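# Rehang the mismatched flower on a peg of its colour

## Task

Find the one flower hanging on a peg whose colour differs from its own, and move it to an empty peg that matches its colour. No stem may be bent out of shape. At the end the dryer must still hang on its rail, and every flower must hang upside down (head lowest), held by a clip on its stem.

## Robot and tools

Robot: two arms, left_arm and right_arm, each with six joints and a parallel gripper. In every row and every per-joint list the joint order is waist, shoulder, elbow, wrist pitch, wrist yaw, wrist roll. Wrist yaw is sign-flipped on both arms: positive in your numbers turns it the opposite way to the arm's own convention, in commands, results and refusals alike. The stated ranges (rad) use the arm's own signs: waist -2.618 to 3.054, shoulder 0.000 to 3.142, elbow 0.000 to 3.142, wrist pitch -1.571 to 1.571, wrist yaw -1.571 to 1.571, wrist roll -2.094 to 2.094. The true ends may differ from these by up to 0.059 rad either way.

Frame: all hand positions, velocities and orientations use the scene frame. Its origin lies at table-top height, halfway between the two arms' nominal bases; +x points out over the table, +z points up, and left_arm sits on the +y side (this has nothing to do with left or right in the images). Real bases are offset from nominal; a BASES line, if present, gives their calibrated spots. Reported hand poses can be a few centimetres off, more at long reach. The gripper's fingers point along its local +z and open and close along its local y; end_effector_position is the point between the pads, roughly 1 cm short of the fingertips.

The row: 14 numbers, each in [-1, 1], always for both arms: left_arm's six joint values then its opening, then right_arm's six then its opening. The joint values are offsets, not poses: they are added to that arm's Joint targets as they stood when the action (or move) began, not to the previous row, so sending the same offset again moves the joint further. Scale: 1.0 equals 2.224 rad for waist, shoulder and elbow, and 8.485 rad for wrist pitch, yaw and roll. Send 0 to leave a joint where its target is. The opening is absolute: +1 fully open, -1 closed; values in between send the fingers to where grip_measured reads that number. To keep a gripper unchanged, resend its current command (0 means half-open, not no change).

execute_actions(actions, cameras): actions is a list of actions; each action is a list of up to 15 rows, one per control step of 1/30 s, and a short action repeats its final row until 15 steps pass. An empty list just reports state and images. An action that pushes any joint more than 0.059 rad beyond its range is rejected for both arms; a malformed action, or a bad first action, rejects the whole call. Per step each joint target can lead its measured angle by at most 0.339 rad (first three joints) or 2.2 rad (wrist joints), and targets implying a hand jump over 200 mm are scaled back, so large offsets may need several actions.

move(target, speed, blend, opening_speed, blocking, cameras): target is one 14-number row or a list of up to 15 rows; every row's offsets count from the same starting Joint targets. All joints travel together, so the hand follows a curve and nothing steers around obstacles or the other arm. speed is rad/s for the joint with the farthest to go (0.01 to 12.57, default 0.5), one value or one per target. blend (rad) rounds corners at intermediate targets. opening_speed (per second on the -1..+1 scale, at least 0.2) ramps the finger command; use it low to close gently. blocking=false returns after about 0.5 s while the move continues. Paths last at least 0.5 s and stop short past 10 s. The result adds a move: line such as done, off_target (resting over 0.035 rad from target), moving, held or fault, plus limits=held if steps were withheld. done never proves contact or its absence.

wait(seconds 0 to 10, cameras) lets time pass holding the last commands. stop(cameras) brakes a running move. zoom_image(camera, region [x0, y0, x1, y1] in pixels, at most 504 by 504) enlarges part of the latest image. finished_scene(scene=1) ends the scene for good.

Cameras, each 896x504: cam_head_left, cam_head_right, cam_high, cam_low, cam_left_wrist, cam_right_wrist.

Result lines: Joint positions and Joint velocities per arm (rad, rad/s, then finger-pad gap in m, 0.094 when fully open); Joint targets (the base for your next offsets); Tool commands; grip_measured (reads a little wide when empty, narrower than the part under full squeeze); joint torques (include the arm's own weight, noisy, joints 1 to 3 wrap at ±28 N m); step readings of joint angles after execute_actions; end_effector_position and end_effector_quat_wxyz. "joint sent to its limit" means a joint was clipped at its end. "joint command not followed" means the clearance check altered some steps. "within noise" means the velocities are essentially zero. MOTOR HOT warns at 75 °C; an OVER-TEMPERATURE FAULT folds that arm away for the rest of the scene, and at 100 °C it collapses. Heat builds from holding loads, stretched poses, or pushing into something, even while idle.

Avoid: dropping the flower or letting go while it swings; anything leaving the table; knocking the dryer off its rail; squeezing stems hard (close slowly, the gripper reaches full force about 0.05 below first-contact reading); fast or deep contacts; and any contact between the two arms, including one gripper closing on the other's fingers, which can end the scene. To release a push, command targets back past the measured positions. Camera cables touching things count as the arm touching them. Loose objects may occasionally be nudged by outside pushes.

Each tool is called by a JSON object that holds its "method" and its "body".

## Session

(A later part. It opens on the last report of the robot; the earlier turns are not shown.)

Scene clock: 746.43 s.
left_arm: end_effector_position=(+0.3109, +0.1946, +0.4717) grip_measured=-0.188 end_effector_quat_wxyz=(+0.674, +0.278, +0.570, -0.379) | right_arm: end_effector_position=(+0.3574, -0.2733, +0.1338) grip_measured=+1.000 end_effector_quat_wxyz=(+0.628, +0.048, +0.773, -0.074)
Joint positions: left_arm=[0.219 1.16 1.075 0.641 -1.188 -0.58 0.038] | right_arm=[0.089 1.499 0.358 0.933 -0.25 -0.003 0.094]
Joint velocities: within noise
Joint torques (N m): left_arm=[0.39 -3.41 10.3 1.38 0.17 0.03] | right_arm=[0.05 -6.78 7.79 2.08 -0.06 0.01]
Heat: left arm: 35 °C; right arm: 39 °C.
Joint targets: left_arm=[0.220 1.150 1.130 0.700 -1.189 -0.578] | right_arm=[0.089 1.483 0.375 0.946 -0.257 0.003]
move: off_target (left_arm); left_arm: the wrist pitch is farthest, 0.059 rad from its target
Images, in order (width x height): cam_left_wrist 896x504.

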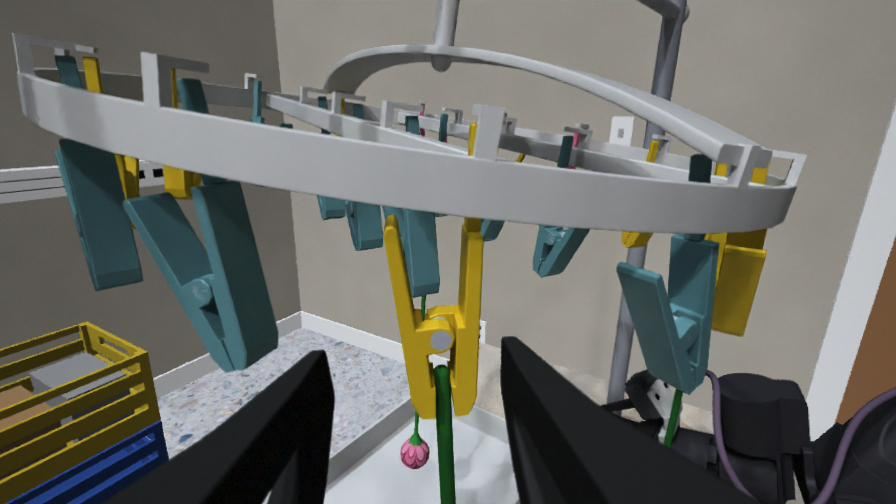

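{"method": "move", "body": {"target": [-0.0784, 0.0211, 0.0549, -0.0394, 0.0202, 0.0268, -0.19, 0, 0, 0, 0, 0, 0, 1], "speed": 0.25, "cameras": ["cam_left_wrist", "cam_low", "cam_head_left"]}}

Scene clock: 791.93 s.
left_arm: end_effector_position=(+0.3282, +0.1564, +0.4838) grip_measured=-0.188 end_effector_quat_wxyz=(+0.675, +0.290, +0.567, -0.373) | right_arm: end_effector_position=(+0.3574, -0.2733, +0.1338) grip_measured=+1.000 end_effector_quat_wxyz=(+0.628, +0.048, +0.773, -0.074)
Joint positions: left_arm=[0.045 1.202 1.196 0.394 -1.047 -0.372 0.038] | right_arm=[0.089 1.499 0.358 0.933 -0.25 -0.003 0.094]
Joint velocities: within noise
Joint torques (N m): left_arm=[-0.39 -3.41 10.65 0.86 0.39 0.11] | right_arm=[0.05 -6.78 7.79 2.08 -0.06 0.01]
Heat: left arm: 39 °C; right arm: 39 °C.
Joint targets: left_arm=[0.046 1.197 1.252 0.366 -1.018 -0.351] | right_arm=[0.089 1.483 0.375 0.946 -0.257 0.003]
move: off_target (left_arm); left_arm: the elbow is farthest, 0.056 rad from its target
Images, in order (width x height): cam_head_left 896x504, cam_low 896x504, cam_left_wrist 896x504.

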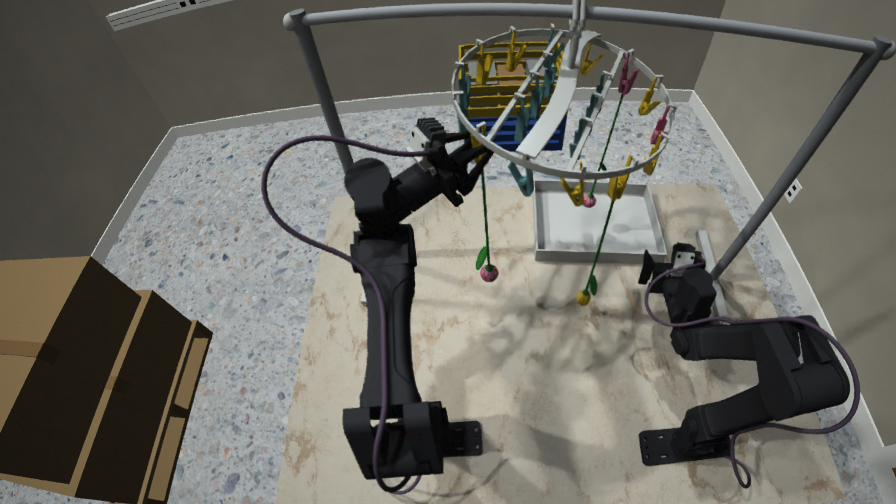

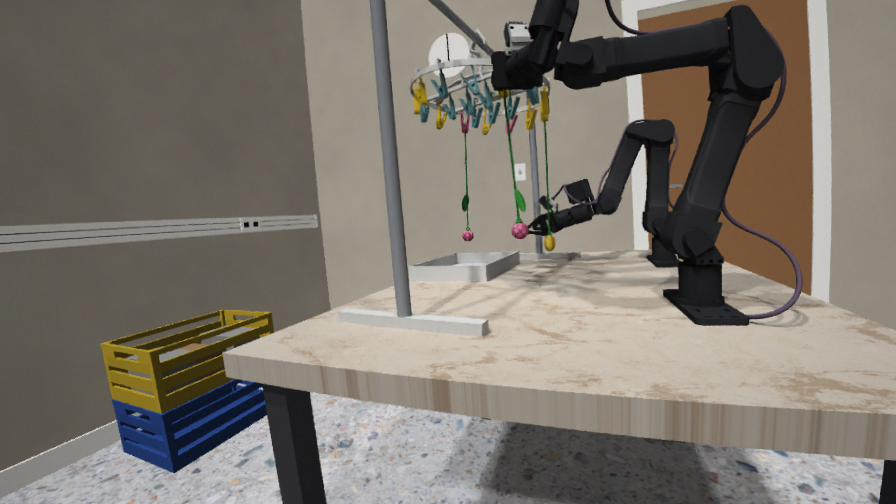

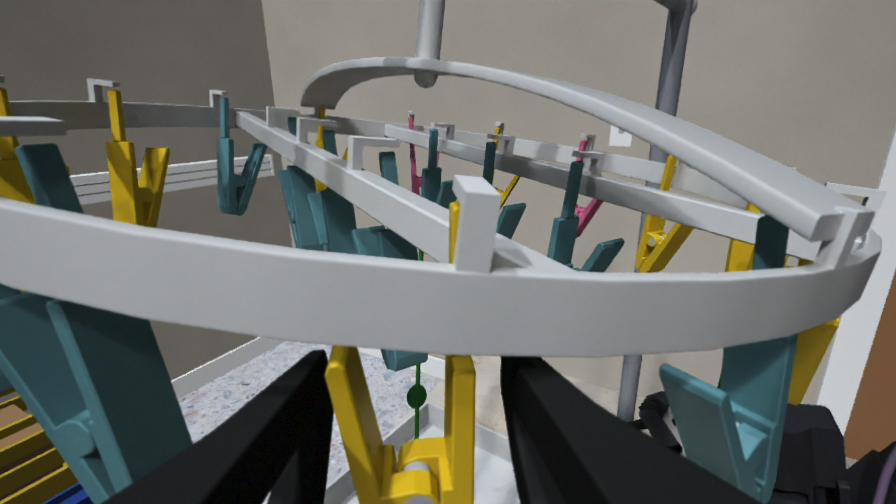

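{"method": "move", "body": {"target": [[0,0,0,0,0,0,-0.19, 0,-0.4164,-0.0562,-0.0090,0.0303,-0.0004,0.277],[0,0,0,0,0,0,-0.19, 0.3512,-0.4164,-0.0562,-0.0090,0.0303,-0.0004,0.277],[0,0,0,0,0,0,-0.19, 0.3512,-0.0441,0.2147,-0.0131,0.0303,-0.0004,0.277]], "speed": 0.9, "blend": 0.1, "opening_speed": 1.0, "cameras": ["cam_right_wrist", "cam_low", "cam_head_left", "cam_left_wrist", "cam_head_right"]}}

Scene clock: 910.23 s.
left_arm: end_effector_position=(+0.3284, +0.1565, +0.4839) grip_measured=-0.188 end_effector_quat_wxyz=(+0.676, +0.290, +0.567, -0.372) | right_arm: end_effector_position=(+0.2573, +0.0758, +0.3557) grip_measured=+0.279 end_effector_quat_wxyz=(+0.728, -0.244, +0.553, +0.323)
Joint positions: left_arm=[0.045 1.202 1.196 0.394 -1.045 -0.37 0.038] | right_arm=[0.864 1.395 0.791 0.878 -0.016 -0.003 0.06]
Joint velocities: within noise
Joint torques (N m): left_arm=[-0.32 -3.66 10.59 0.86 0.36 0.12] | right_arm=[0.75 -6.91 14.11 1.46 0.08 -0.03]
Heat: left arm: 40 °C; right arm: 38 °C.
Joint targets: left_arm=[0.046 1.197 1.252 0.366 -1.018 -0.351] | right_arm=[0.871 1.385 0.853 0.835 0.000 -0.001]
move: off_target (left_arm, right_arm); left_arm: the elbow is farthest, 0.056 rad from its target; right_arm: the elbow is farthest, 0.062 rad from its target
Images, in order (width x height): cam_head_left 896x504, cam_head_right 896x504, cam_low 896x504, cam_left_wrist 896x504, cam_right_wrist 896x504.

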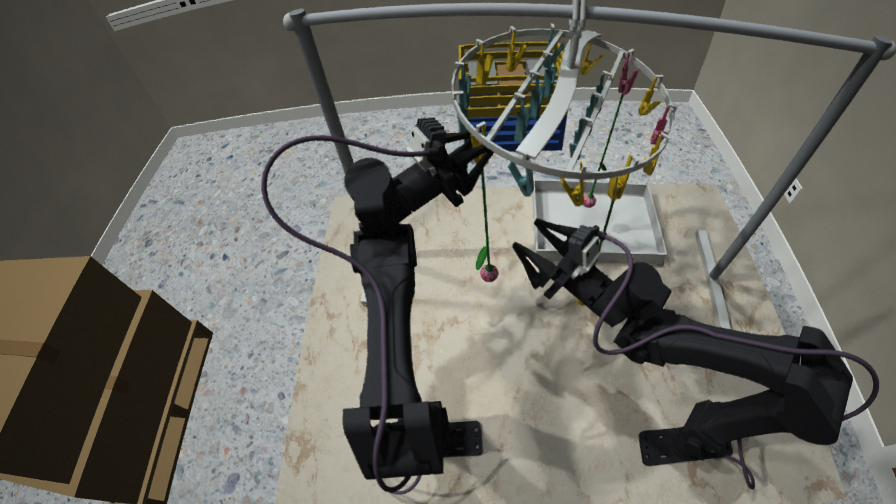

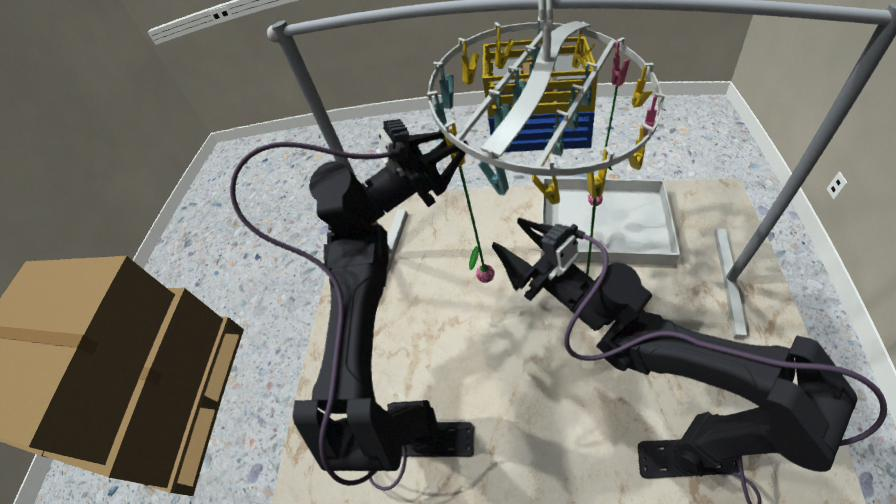

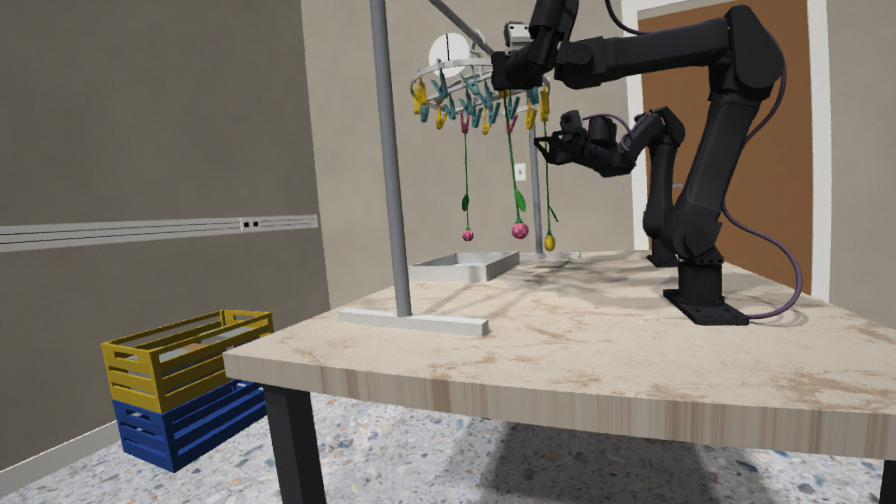

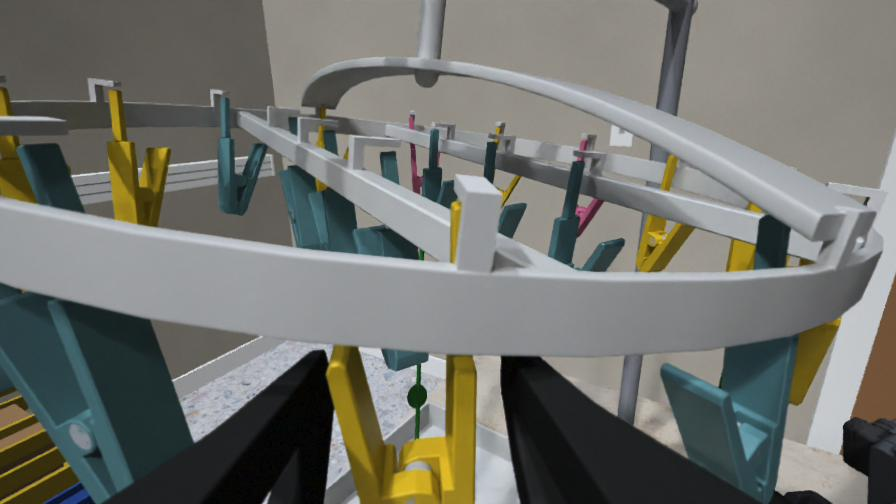

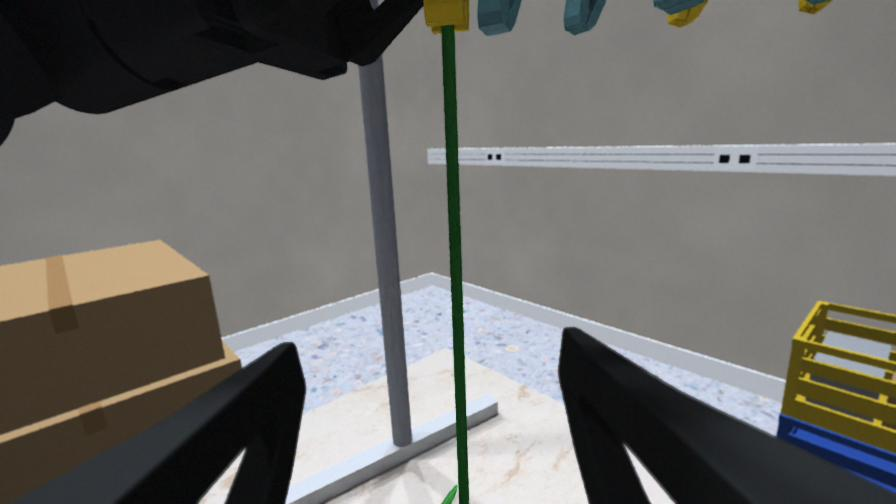

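{"method": "move", "body": {"target": [0,0,0,0,0,0,-0.19, -0.0126,0.1030,0.1012,0,0,0,0.277], "speed": 0.4, "cameras": ["cam_right_wrist", "cam_head_left"]}}

Scene clock: 934.07 s.
left_arm: end_effector_position=(+0.3284, +0.1565, +0.4839) grip_measured=-0.188 end_effector_quat_wxyz=(+0.676, +0.290, +0.567, -0.372) | right_arm: end_effector_position=(+0.3025, +0.1144, +0.3602) grip_measured=+0.279 end_effector_quat_wxyz=(+0.731, -0.239, +0.554, +0.317)
Joint positions: left_arm=[0.045 1.202 1.196 0.394 -1.045 -0.37 0.038] | right_arm=[0.847 1.619 1.016 0.878 -0.016 -0.003 0.06]
Joint velocities: within noise
Joint torques (N m): left_arm=[-0.54 -3.43 10.58 0.84 0.39 0.16] | right_arm=[-0.57 -8.79 14.16 1.47 0.08 -0.03]
Heat: left arm: 40 °C; right arm: 42 °C.
Joint targets: left_arm=[0.046 1.197 1.252 0.366 -1.018 -0.351] | right_arm=[0.843 1.614 1.078 0.835 0.000 -0.001]
move: off_target (left_arm, right_arm); left_arm: the elbow is farthest, 0.056 rad from its target; right_arm: the elbow is farthest, 0.062 rad from its target
Images, in order (width x height): cam_head_left 896x504, cam_right_wrist 896x504.

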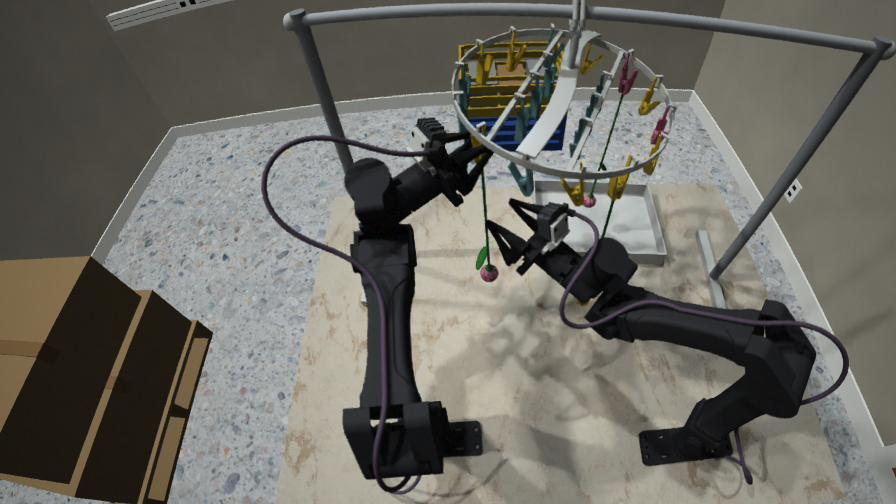

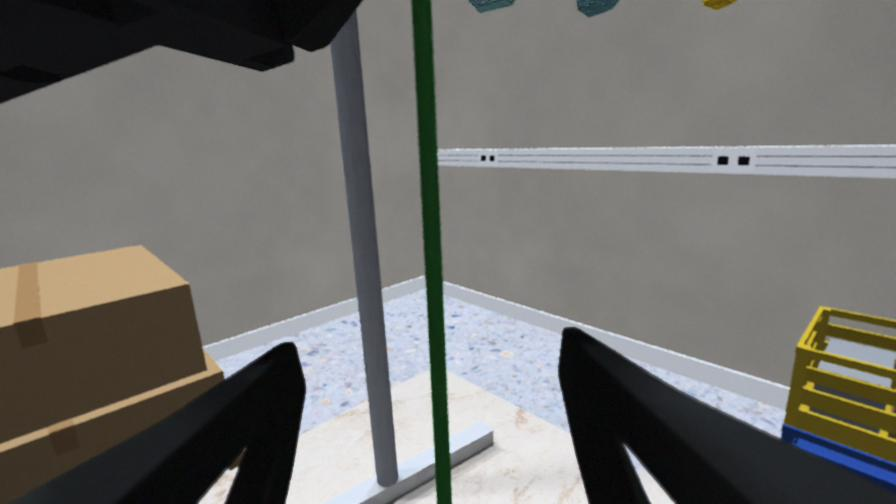

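{"method": "move", "body": {"target": [0,0,0,0,0,0,-0.19, 0,0.0369,0.0416,-0.0012,0,0,0.277], "speed": 0.3, "cameras": ["cam_right_wrist", "cam_low", "cam_left_wrist"]}}

Scene clock: 959.07 s.
left_arm: end_effector_position=(+0.3284, +0.1565, +0.4839) grip_measured=-0.188 end_effector_quat_wxyz=(+0.676, +0.290, +0.567, -0.372) | right_arm: end_effector_position=(+0.3188, +0.1287, +0.3631) grip_measured=+0.279 end_effector_quat_wxyz=(+0.734, -0.237, +0.552, +0.317)
Joint positions: left_arm=[0.045 1.202 1.196 0.394 -1.045 -0.37 0.038] | right_arm=[0.842 1.699 1.108 0.873 -0.016 -0.003 0.06]
Joint velocities: within noise
Joint torques (N m): left_arm=[-0.46 -3.44 10.63 0.86 0.33 0.1] | right_arm=[-0.57 -9.4 14.2 1.41 0.08 -0.04]
Heat: left arm: 41 °C; right arm: 45 °C.
Joint targets: left_arm=[0.046 1.197 1.252 0.366 -1.018 -0.351] | right_arm=[0.843 1.697 1.170 0.824 0.000 -0.001]
move: off_target (left_arm, right_arm); left_arm: the elbow is farthest, 0.056 rad from its target; right_arm: the elbow is farthest, 0.062 rad from its target
Images, in order (width x height): cam_low 896x504, cam_left_wrist 896x504, cam_right_wrist 896x504.

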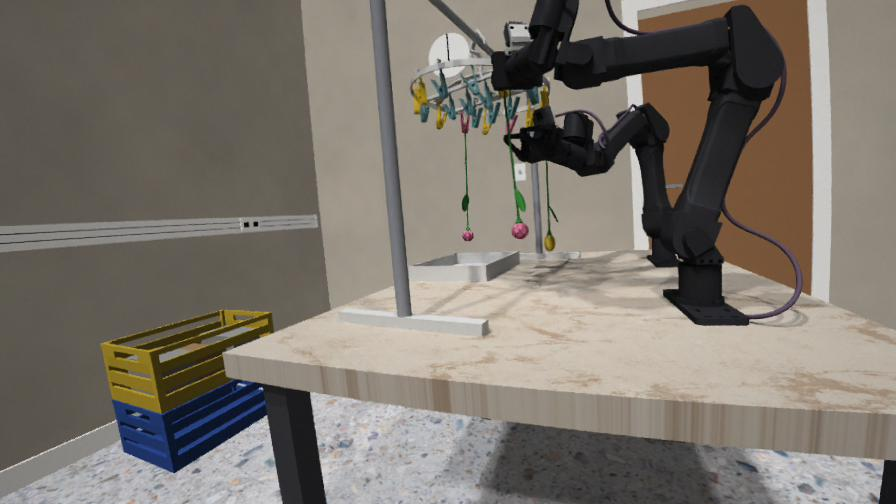

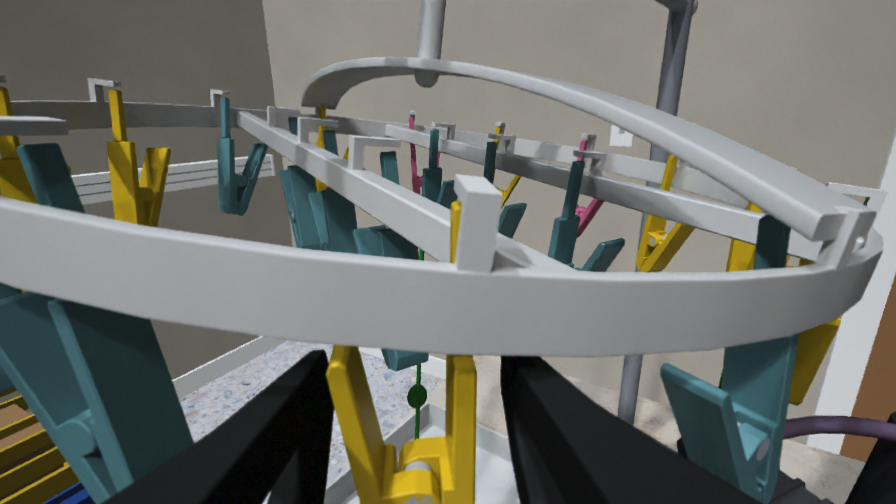

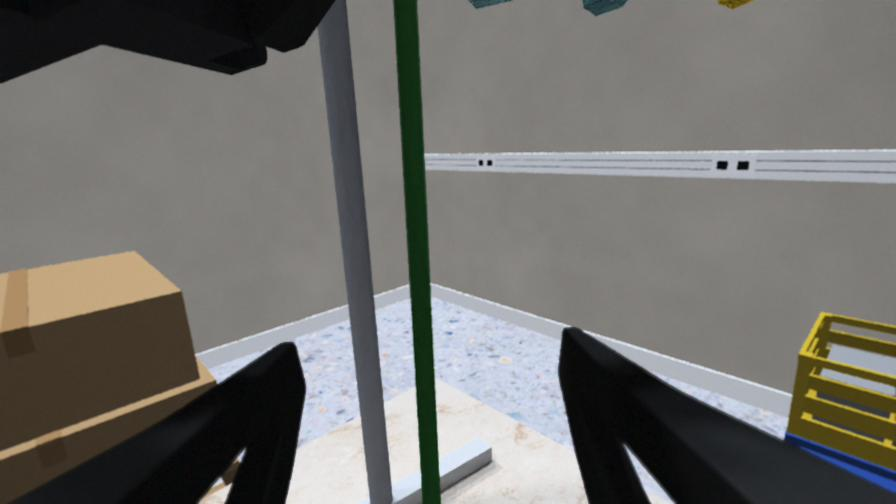

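{"method": "zoom_image", "body": {"camera": "cam_right_wrist", "region": [270, 280, 590, 460]}}

Scaled by 1.575 from the camera's 896x504 image, which has a finer 1280x720 frame.

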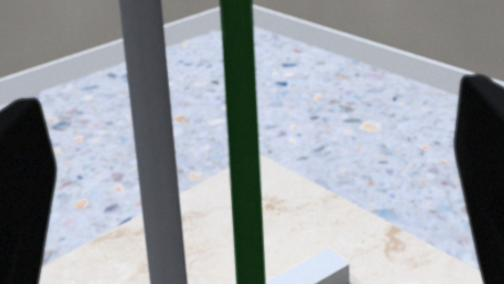

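{"method": "move", "body": {"target": [0,0,0,0,0,0,-0.19, 0.0015,0.0062,0.0070,0,0,0,-1.0], "speed": 0.2, "opening_speed": 0.6, "cameras": ["cam_right_wrist", "cam_left_wrist"]}}

Scene clock: 984.57 s.
left_arm: end_effector_position=(+0.3284, +0.1565, +0.4839) grip_measured=-0.188 end_effector_quat_wxyz=(+0.676, +0.290, +0.567, -0.372) | right_arm: end_effector_position=(+0.3207, +0.1308, +0.3649) grip_measured=-0.979 end_effector_quat_wxyz=(+0.735, -0.236, +0.550, +0.317)
Joint positions: left_arm=[0.045 1.202 1.196 0.394 -1.045 -0.37 0.038] | right_arm=[0.842 1.709 1.123 0.873 -0.016 -0.003 0.001]
Joint velocities: within noise
Joint torques (N m): left_arm=[-0.38 -3.49 10.66 0.85 0.37 0.13] | right_arm=[-0.24 -9.39 14.13 1.4 0.08 -0.03]
Heat: left arm: 41 °C; right arm: 40 °C.
Joint targets: left_arm=[0.046 1.197 1.252 0.366 -1.018 -0.351] | right_arm=[0.846 1.710 1.186 0.824 0.000 -0.001]
move: off_target (left_arm, right_arm); left_arm: the elbow is farthest, 0.056 rad from its target; right_arm: the elbow is farthest, 0.062 rad from its target
Images, in order (width x height): cam_left_wrist 896x504, cam_right_wrist 896x504.

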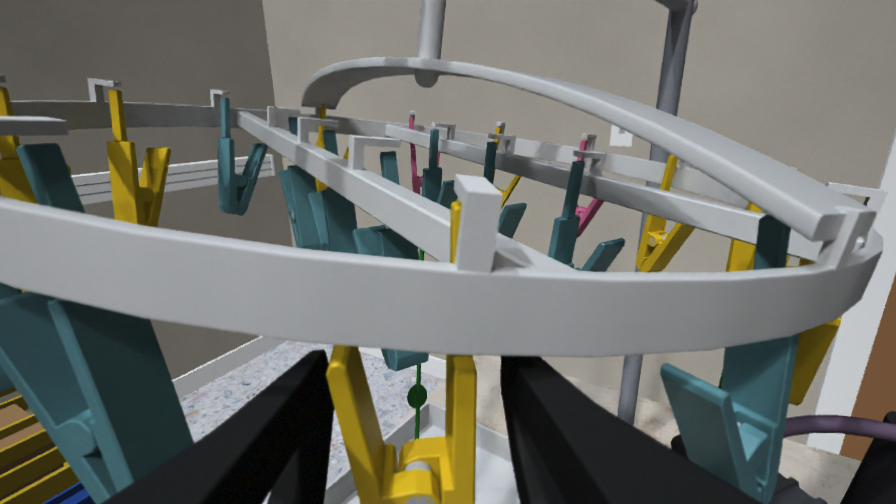

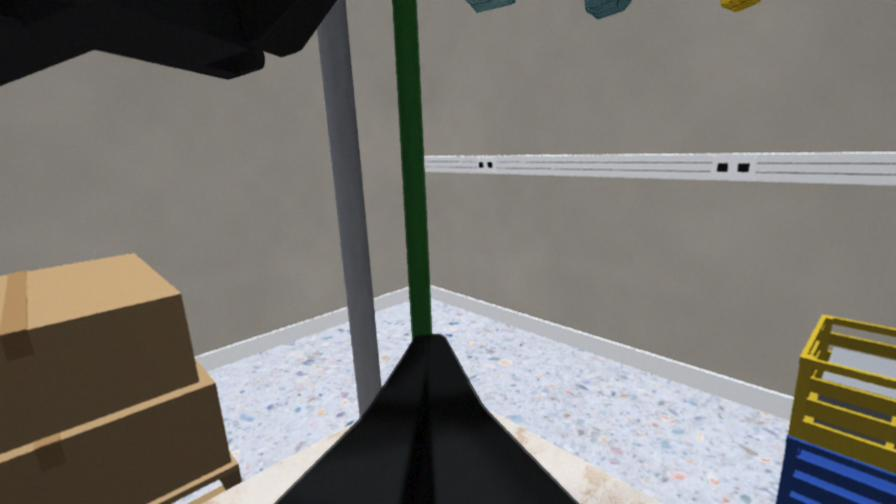

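{"method": "zoom_image", "body": {"camera": "cam_right_wrist", "region": [360, 280, 500, 400]}}

{"method": "zoom_image", "body": {"camera": "cam_right_wrist", "region": [240, 0, 500, 200]}}

Scaled by 3.600 from the camera's 896x504 image, which has a finer 1280x720 frame.

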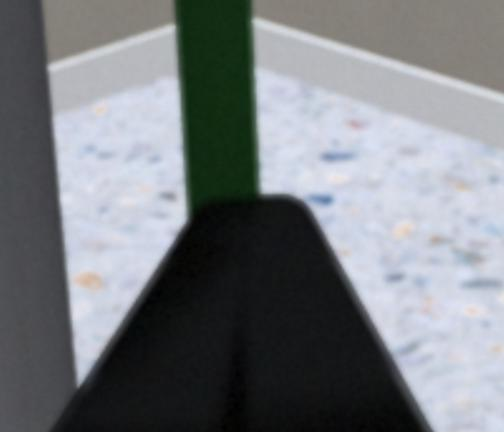

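Scaled by 1.938 from the camera's 896x504 image, which has a finer 1280x720 frame.

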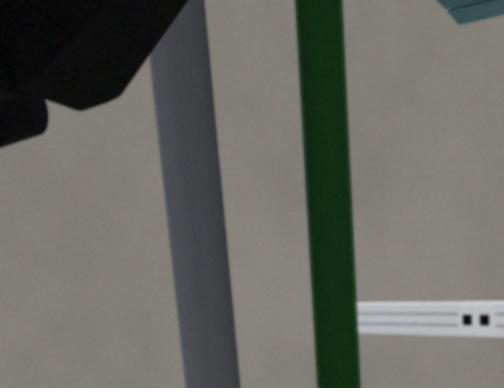

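{"method": "move", "body": {"target": [[0,0,0,0,0,0,-0.19, 0,0,0,0,0,0,-0.36],[0,0,0,0,0,0,-0.19, 0.0018,0.0279,0.0277,0,0,0,-0.36]], "speed": 0.2, "opening_speed": 1.0, "cameras": ["cam_right_wrist", "cam_left_wrist"]}}

Scene clock: 1012.93 s.
left_arm: end_effector_position=(+0.3284, +0.1565, +0.4839) grip_measured=-0.188 end_effector_quat_wxyz=(+0.676, +0.290, +0.567, -0.372) | right_arm: end_effector_position=(+0.3318, +0.1428, +0.3614) grip_measured=-0.362 end_effector_quat_wxyz=(+0.735, -0.236, +0.551, +0.317)
Joint positions: left_arm=[0.045 1.202 1.196 0.394 -1.045 -0.37 0.038] | right_arm=[0.842 1.772 1.185 0.873 -0.016 -0.003 0.03]
Joint velocities: within noise
Joint torques (N m): left_arm=[-0.51 -3.62 10.71 0.81 0.35 0.13] | right_arm=[0.16 -10.11 14.19 1.42 0.08 -0.03]
Heat: left arm: 41 °C; right arm: 38 °C.
Joint targets: left_arm=[0.046 1.197 1.252 0.366 -1.018 -0.351] | right_arm=[0.850 1.772 1.248 0.824 0.000 -0.001]
move: off_target (left_arm, right_arm); left_arm: the elbow is farthest, 0.056 rad from its target; right_arm: the elbow is farthest, 0.063 rad from its target
Images, in order (width x height): cam_left_wrist 896x504, cam_right_wrist 896x504.

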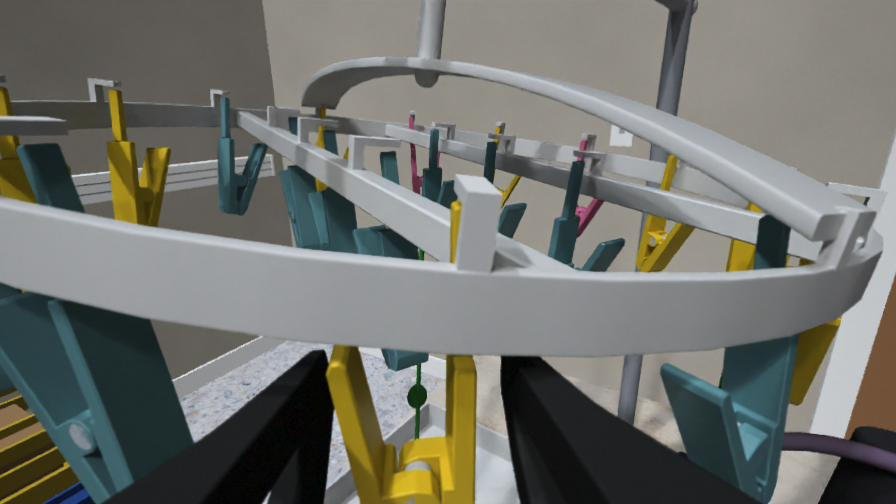

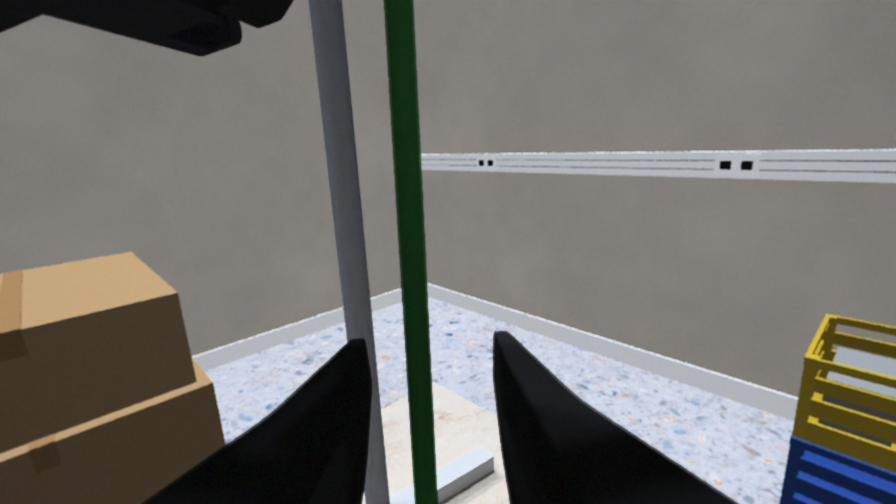

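{"method": "move", "body": {"target": [0,0,0,0,0,0,-0.19, 0.0045,0,0,0,0,0,-0.36], "speed": 0.2, "cameras": ["cam_right_wrist"]}}

Scene clock: 1018.80 s.
left_arm: end_effector_position=(+0.3284, +0.1565, +0.4839) grip_measured=-0.188 end_effector_quat_wxyz=(+0.676, +0.290, +0.567, -0.372) | right_arm: end_effector_position=(+0.3287, +0.1457, +0.3614) grip_measured=-0.362 end_effector_quat_wxyz=(+0.734, -0.238, +0.550, +0.320)
Joint positions: left_arm=[0.045 1.202 1.196 0.394 -1.045 -0.37 0.038] | right_arm=[0.85 1.772 1.185 0.873 -0.016 -0.003 0.03]
Joint velocities: within noise
Joint torques (N m): left_arm=[-0.54 -3.64 10.73 0.78 0.38 0.13] | right_arm=[0.77 -10.15 14.23 1.42 0.08 -0.03]
Heat: left arm: 41 °C; right arm: 39 °C.
Joint targets: left_arm=[0.046 1.197 1.252 0.366 -1.018 -0.351] | right_arm=[0.860 1.772 1.248 0.824 0.000 -0.001]
move: off_target (left_arm, right_arm); left_arm: the elbow is farthest, 0.056 rad from its target; right_arm: the elbow is farthest, 0.063 rad from its target
Images, in order (width x height): cam_right_wrist 896x504.

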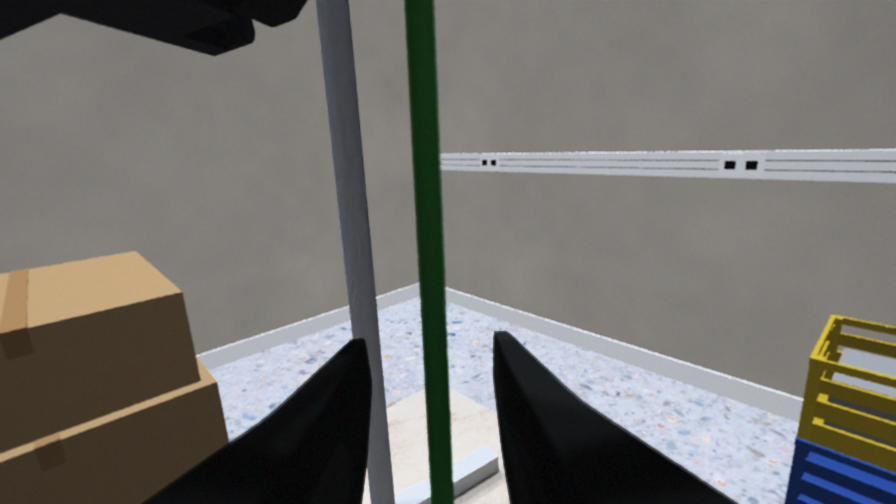

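{"method": "move", "body": {"target": [0,0,0,0,0,0,-0.19, 0,0,0,0,0,0,-1.0], "speed": 0.2, "opening_speed": 0.5, "cameras": ["cam_right_wrist", "cam_left_wrist"]}}

Scene clock: 1023.57 s.
left_arm: end_effector_position=(+0.3284, +0.1565, +0.4839) grip_measured=-0.188 end_effector_quat_wxyz=(+0.676, +0.290, +0.567, -0.372) | right_arm: end_effector_position=(+0.3293, +0.1451, +0.3614) grip_measured=-0.899 end_effector_quat_wxyz=(+0.732, -0.235, +0.551, +0.323)
Joint positions: left_arm=[0.045 1.202 1.196 0.394 -1.045 -0.37 0.038] | right_arm=[0.848 1.772 1.185 0.873 -0.016 0.008 0.005]
Joint velocities: within noise
Joint torques (N m): left_arm=[-0.39 -3.36 10.63 0.85 0.36 0.15] | right_arm=[0.77 -10.15 14.23 1.41 0.08 -0.06]
Heat: left arm: 42 °C; right arm: 40 °C.
Joint targets: left_arm=[0.046 1.197 1.252 0.366 -1.018 -0.351] | right_arm=[0.860 1.772 1.248 0.824 0.000 -0.001]
move: off_target (left_arm, right_arm); left_arm: the elbow is farthest, 0.056 rad from its target; right_arm: the elbow is farthest, 0.063 rad from its target
Images, in order (width x height): cam_left_wrist 896x504, cam_right_wrist 896x504.

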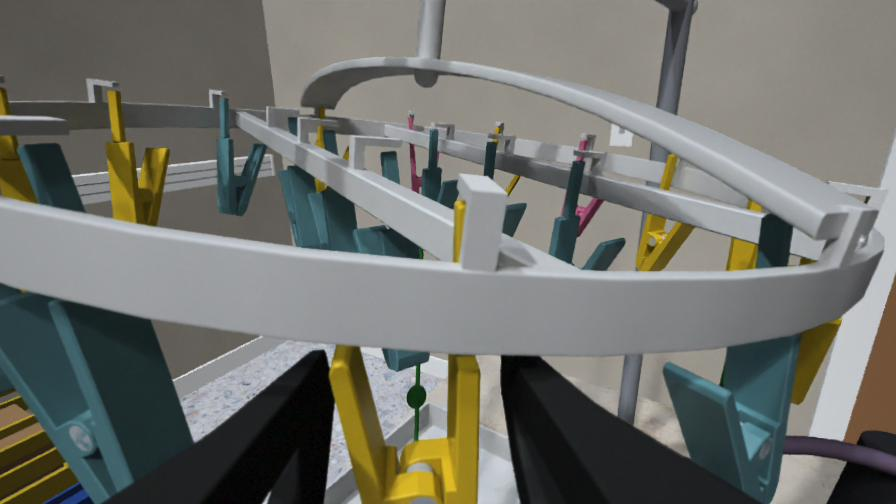

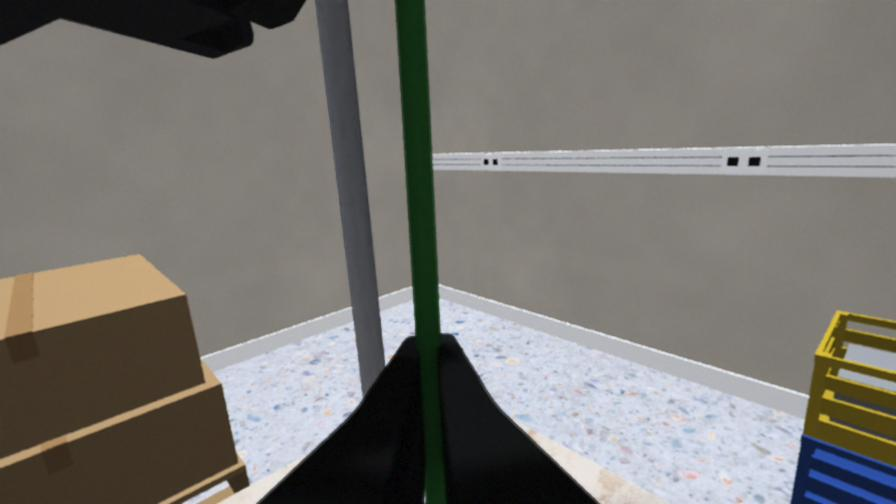

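{"method": "move", "body": {"target": [0,0,0,0,-0.0069,0,-0.19, 0,0,0,0,0,0,-1.0], "speed": 0.2, "cameras": ["cam_left_wrist"]}}

Scene clock: 1042.53 s.
left_arm: end_effector_position=(+0.3245, +0.1536, +0.4821) grip_measured=-0.188 end_effector_quat_wxyz=(+0.669, +0.301, +0.565, -0.378) | right_arm: end_effector_position=(+0.3287, +0.1457, +0.3614) grip_measured=-0.899 end_effector_quat_wxyz=(+0.732, -0.236, +0.551, +0.323)
Joint positions: left_arm=[0.045 1.202 1.196 0.394 -1.075 -0.37 0.038] | right_arm=[0.85 1.772 1.185 0.873 -0.016 0.007 0.005]
Joint velocities: within noise
Joint torques (N m): left_arm=[-0.42 -3.48 10.56 0.8 0.09 0.13] | right_arm=[0.75 -10.15 14.23 1.41 0.08 -0.04]
Heat: left arm: 42 °C; right arm: 41 °C.
Joint targets: left_arm=[0.046 1.197 1.252 0.366 -1.076 -0.351] | right_arm=[0.860 1.772 1.248 0.824 0.000 -0.001]
move: off_target (left_arm, right_arm); left_arm: the elbow is farthest, 0.056 rad from its target; right_arm: the elbow is farthest, 0.063 rad from its target
Images, in order (width x height): cam_left_wrist 896x504.

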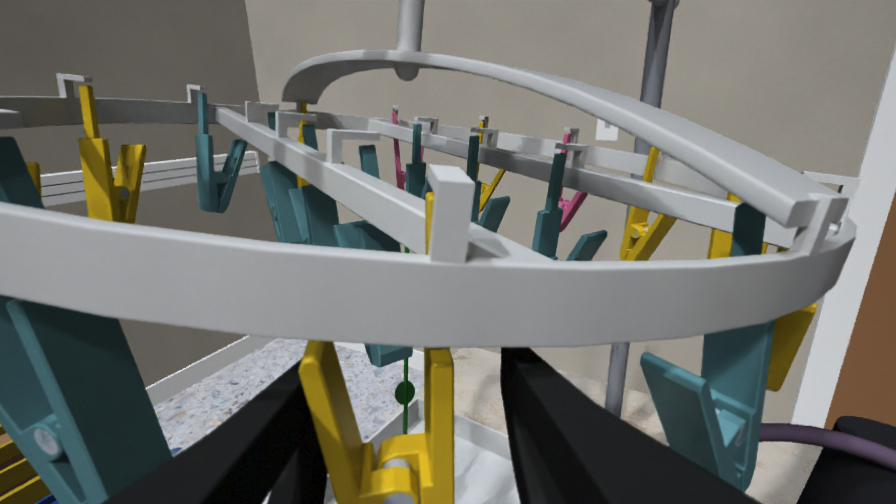

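{"method": "move", "body": {"target": [0,0,0,0,0,0,-0.6, 0,0,0,0,0,0,-1.0], "speed": 0.2, "opening_speed": 0.4, "cameras": ["cam_left_wrist", "cam_right_wrist"]}}

Scene clock: 1059.63 s.
left_arm: end_effector_position=(+0.3257, +0.1570, +0.4818) grip_measured=-0.553 end_effector_quat_wxyz=(+0.670, +0.298, +0.567, -0.375) | right_arm: end_effector_position=(+0.3281, +0.1462, +0.3614) grip_measured=-0.899 end_effector_quat_wxyz=(+0.732, -0.236, +0.551, +0.324)
Joint positions: left_arm=[0.056 1.202 1.196 0.392 -1.076 -0.37 0.021] | right_arm=[0.851 1.772 1.185 0.873 -0.016 0.007 0.005]
Joint velocities: within noise
Joint torques (N m): left_arm=[-0.64 -3.33 10.62 0.78 0.07 0.16] | right_arm=[0.75 -10.15 14.23 1.41 0.08 -0.03]
Heat: left arm: 42 °C; right arm: 42 °C.
Joint targets: left_arm=[0.046 1.197 1.252 0.366 -1.076 -0.351] | right_arm=[0.860 1.772 1.248 0.824 0.000 -0.001]
move: off_target (left_arm, right_arm); left_arm: the elbow is farthest, 0.056 rad from its target; right_arm: the elbow is farthest, 0.063 rad from its target
Images, in order (width x height): cam_left_wrist 896x504, cam_right_wrist 896x504.

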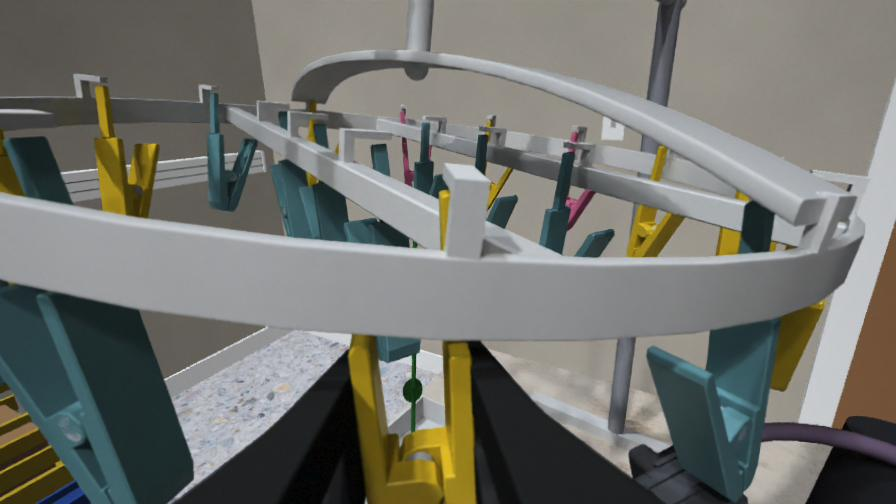

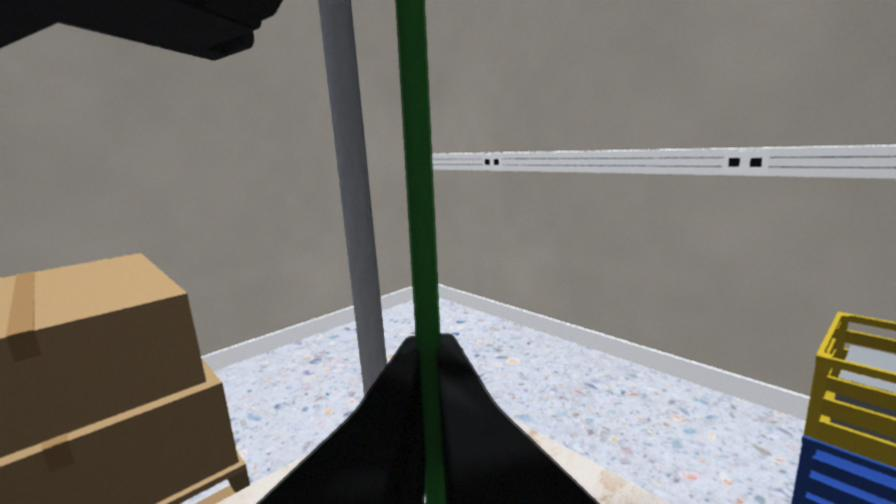

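{"method": "move", "body": {"target": [0,0,0,0,0,0,-0.8, 0,0,0,0,0,0,-1.0], "speed": 0.2, "opening_speed": 0.4, "cameras": ["cam_left_wrist", "cam_right_wrist", "cam_high", "cam_head_left"]}}

Scene clock: 1069.60 s.
left_arm: end_effector_position=(+0.3257, +0.1570, +0.4818) grip_measured=-0.555 end_effector_quat_wxyz=(+0.670, +0.298, +0.567, -0.375) | right_arm: end_effector_position=(+0.3281, +0.1462, +0.3614) grip_measured=-0.899 end_effector_quat_wxyz=(+0.732, -0.236, +0.551, +0.324)
Joint positions: left_arm=[0.056 1.202 1.196 0.392 -1.076 -0.37 0.021] | right_arm=[0.851 1.772 1.185 0.873 -0.016 0.007 0.005]
Joint velocities: within noise
Joint torques (N m): left_arm=[-0.43 -3.47 10.85 0.8 0.1 0.11] | right_arm=[0.75 -10.15 14.23 1.41 0.08 -0.03]
Heat: left arm: 42 °C; right arm: 43 °C.
Joint targets: left_arm=[0.046 1.197 1.252 0.366 -1.076 -0.351] | right_arm=[0.860 1.772 1.248 0.824 0.000 -0.001]
move: off_target (left_arm, right_arm); left_arm: the elbow is farthest, 0.056 rad from its target; right_arm: the elbow is farthest, 0.063 rad from its target
Images, in order (width x height): cam_head_left 896x504, cam_high 896x504, cam_left_wrist 896x504, cam_right_wrist 896x504.

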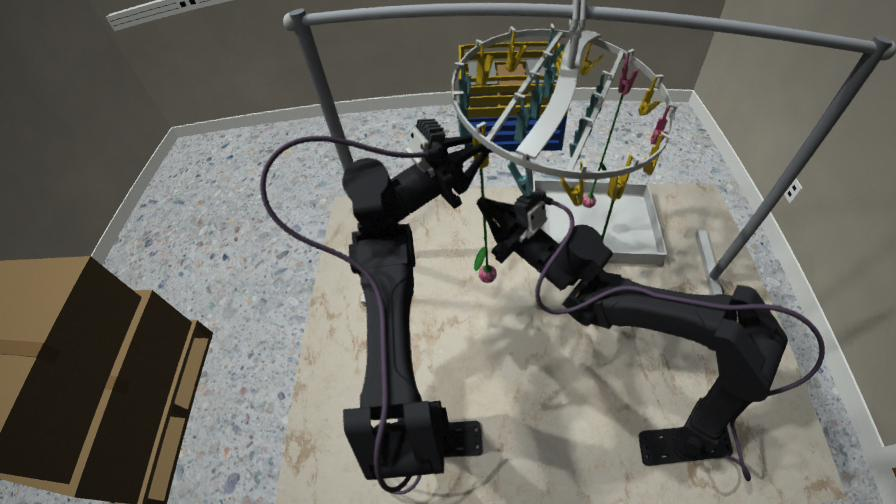

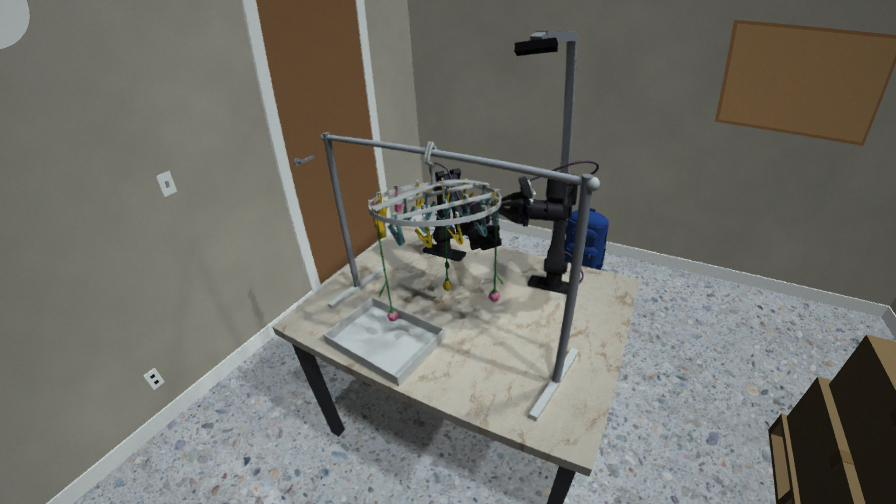

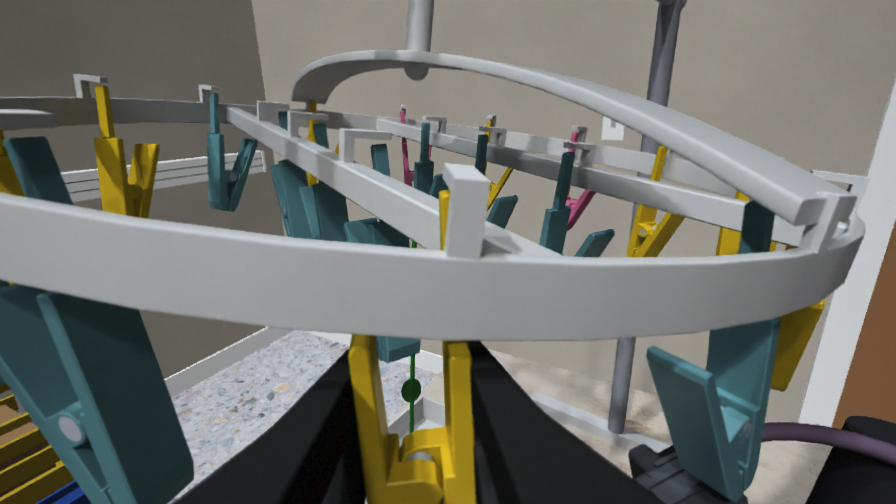

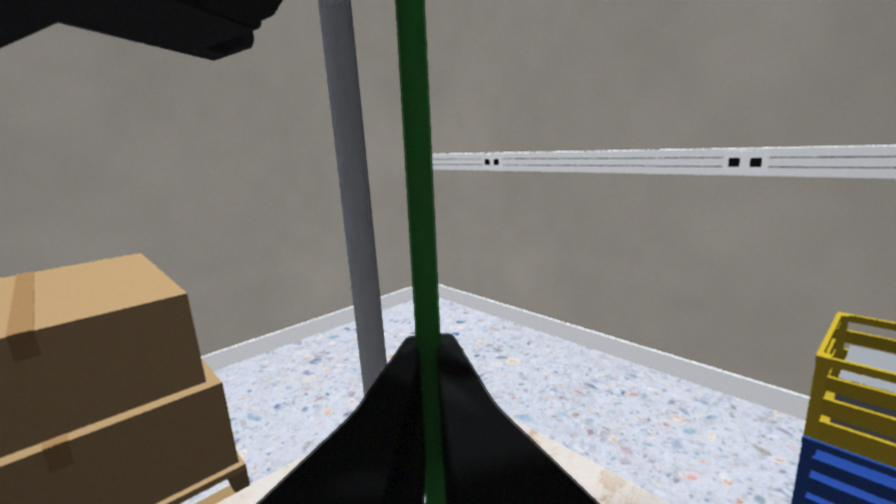

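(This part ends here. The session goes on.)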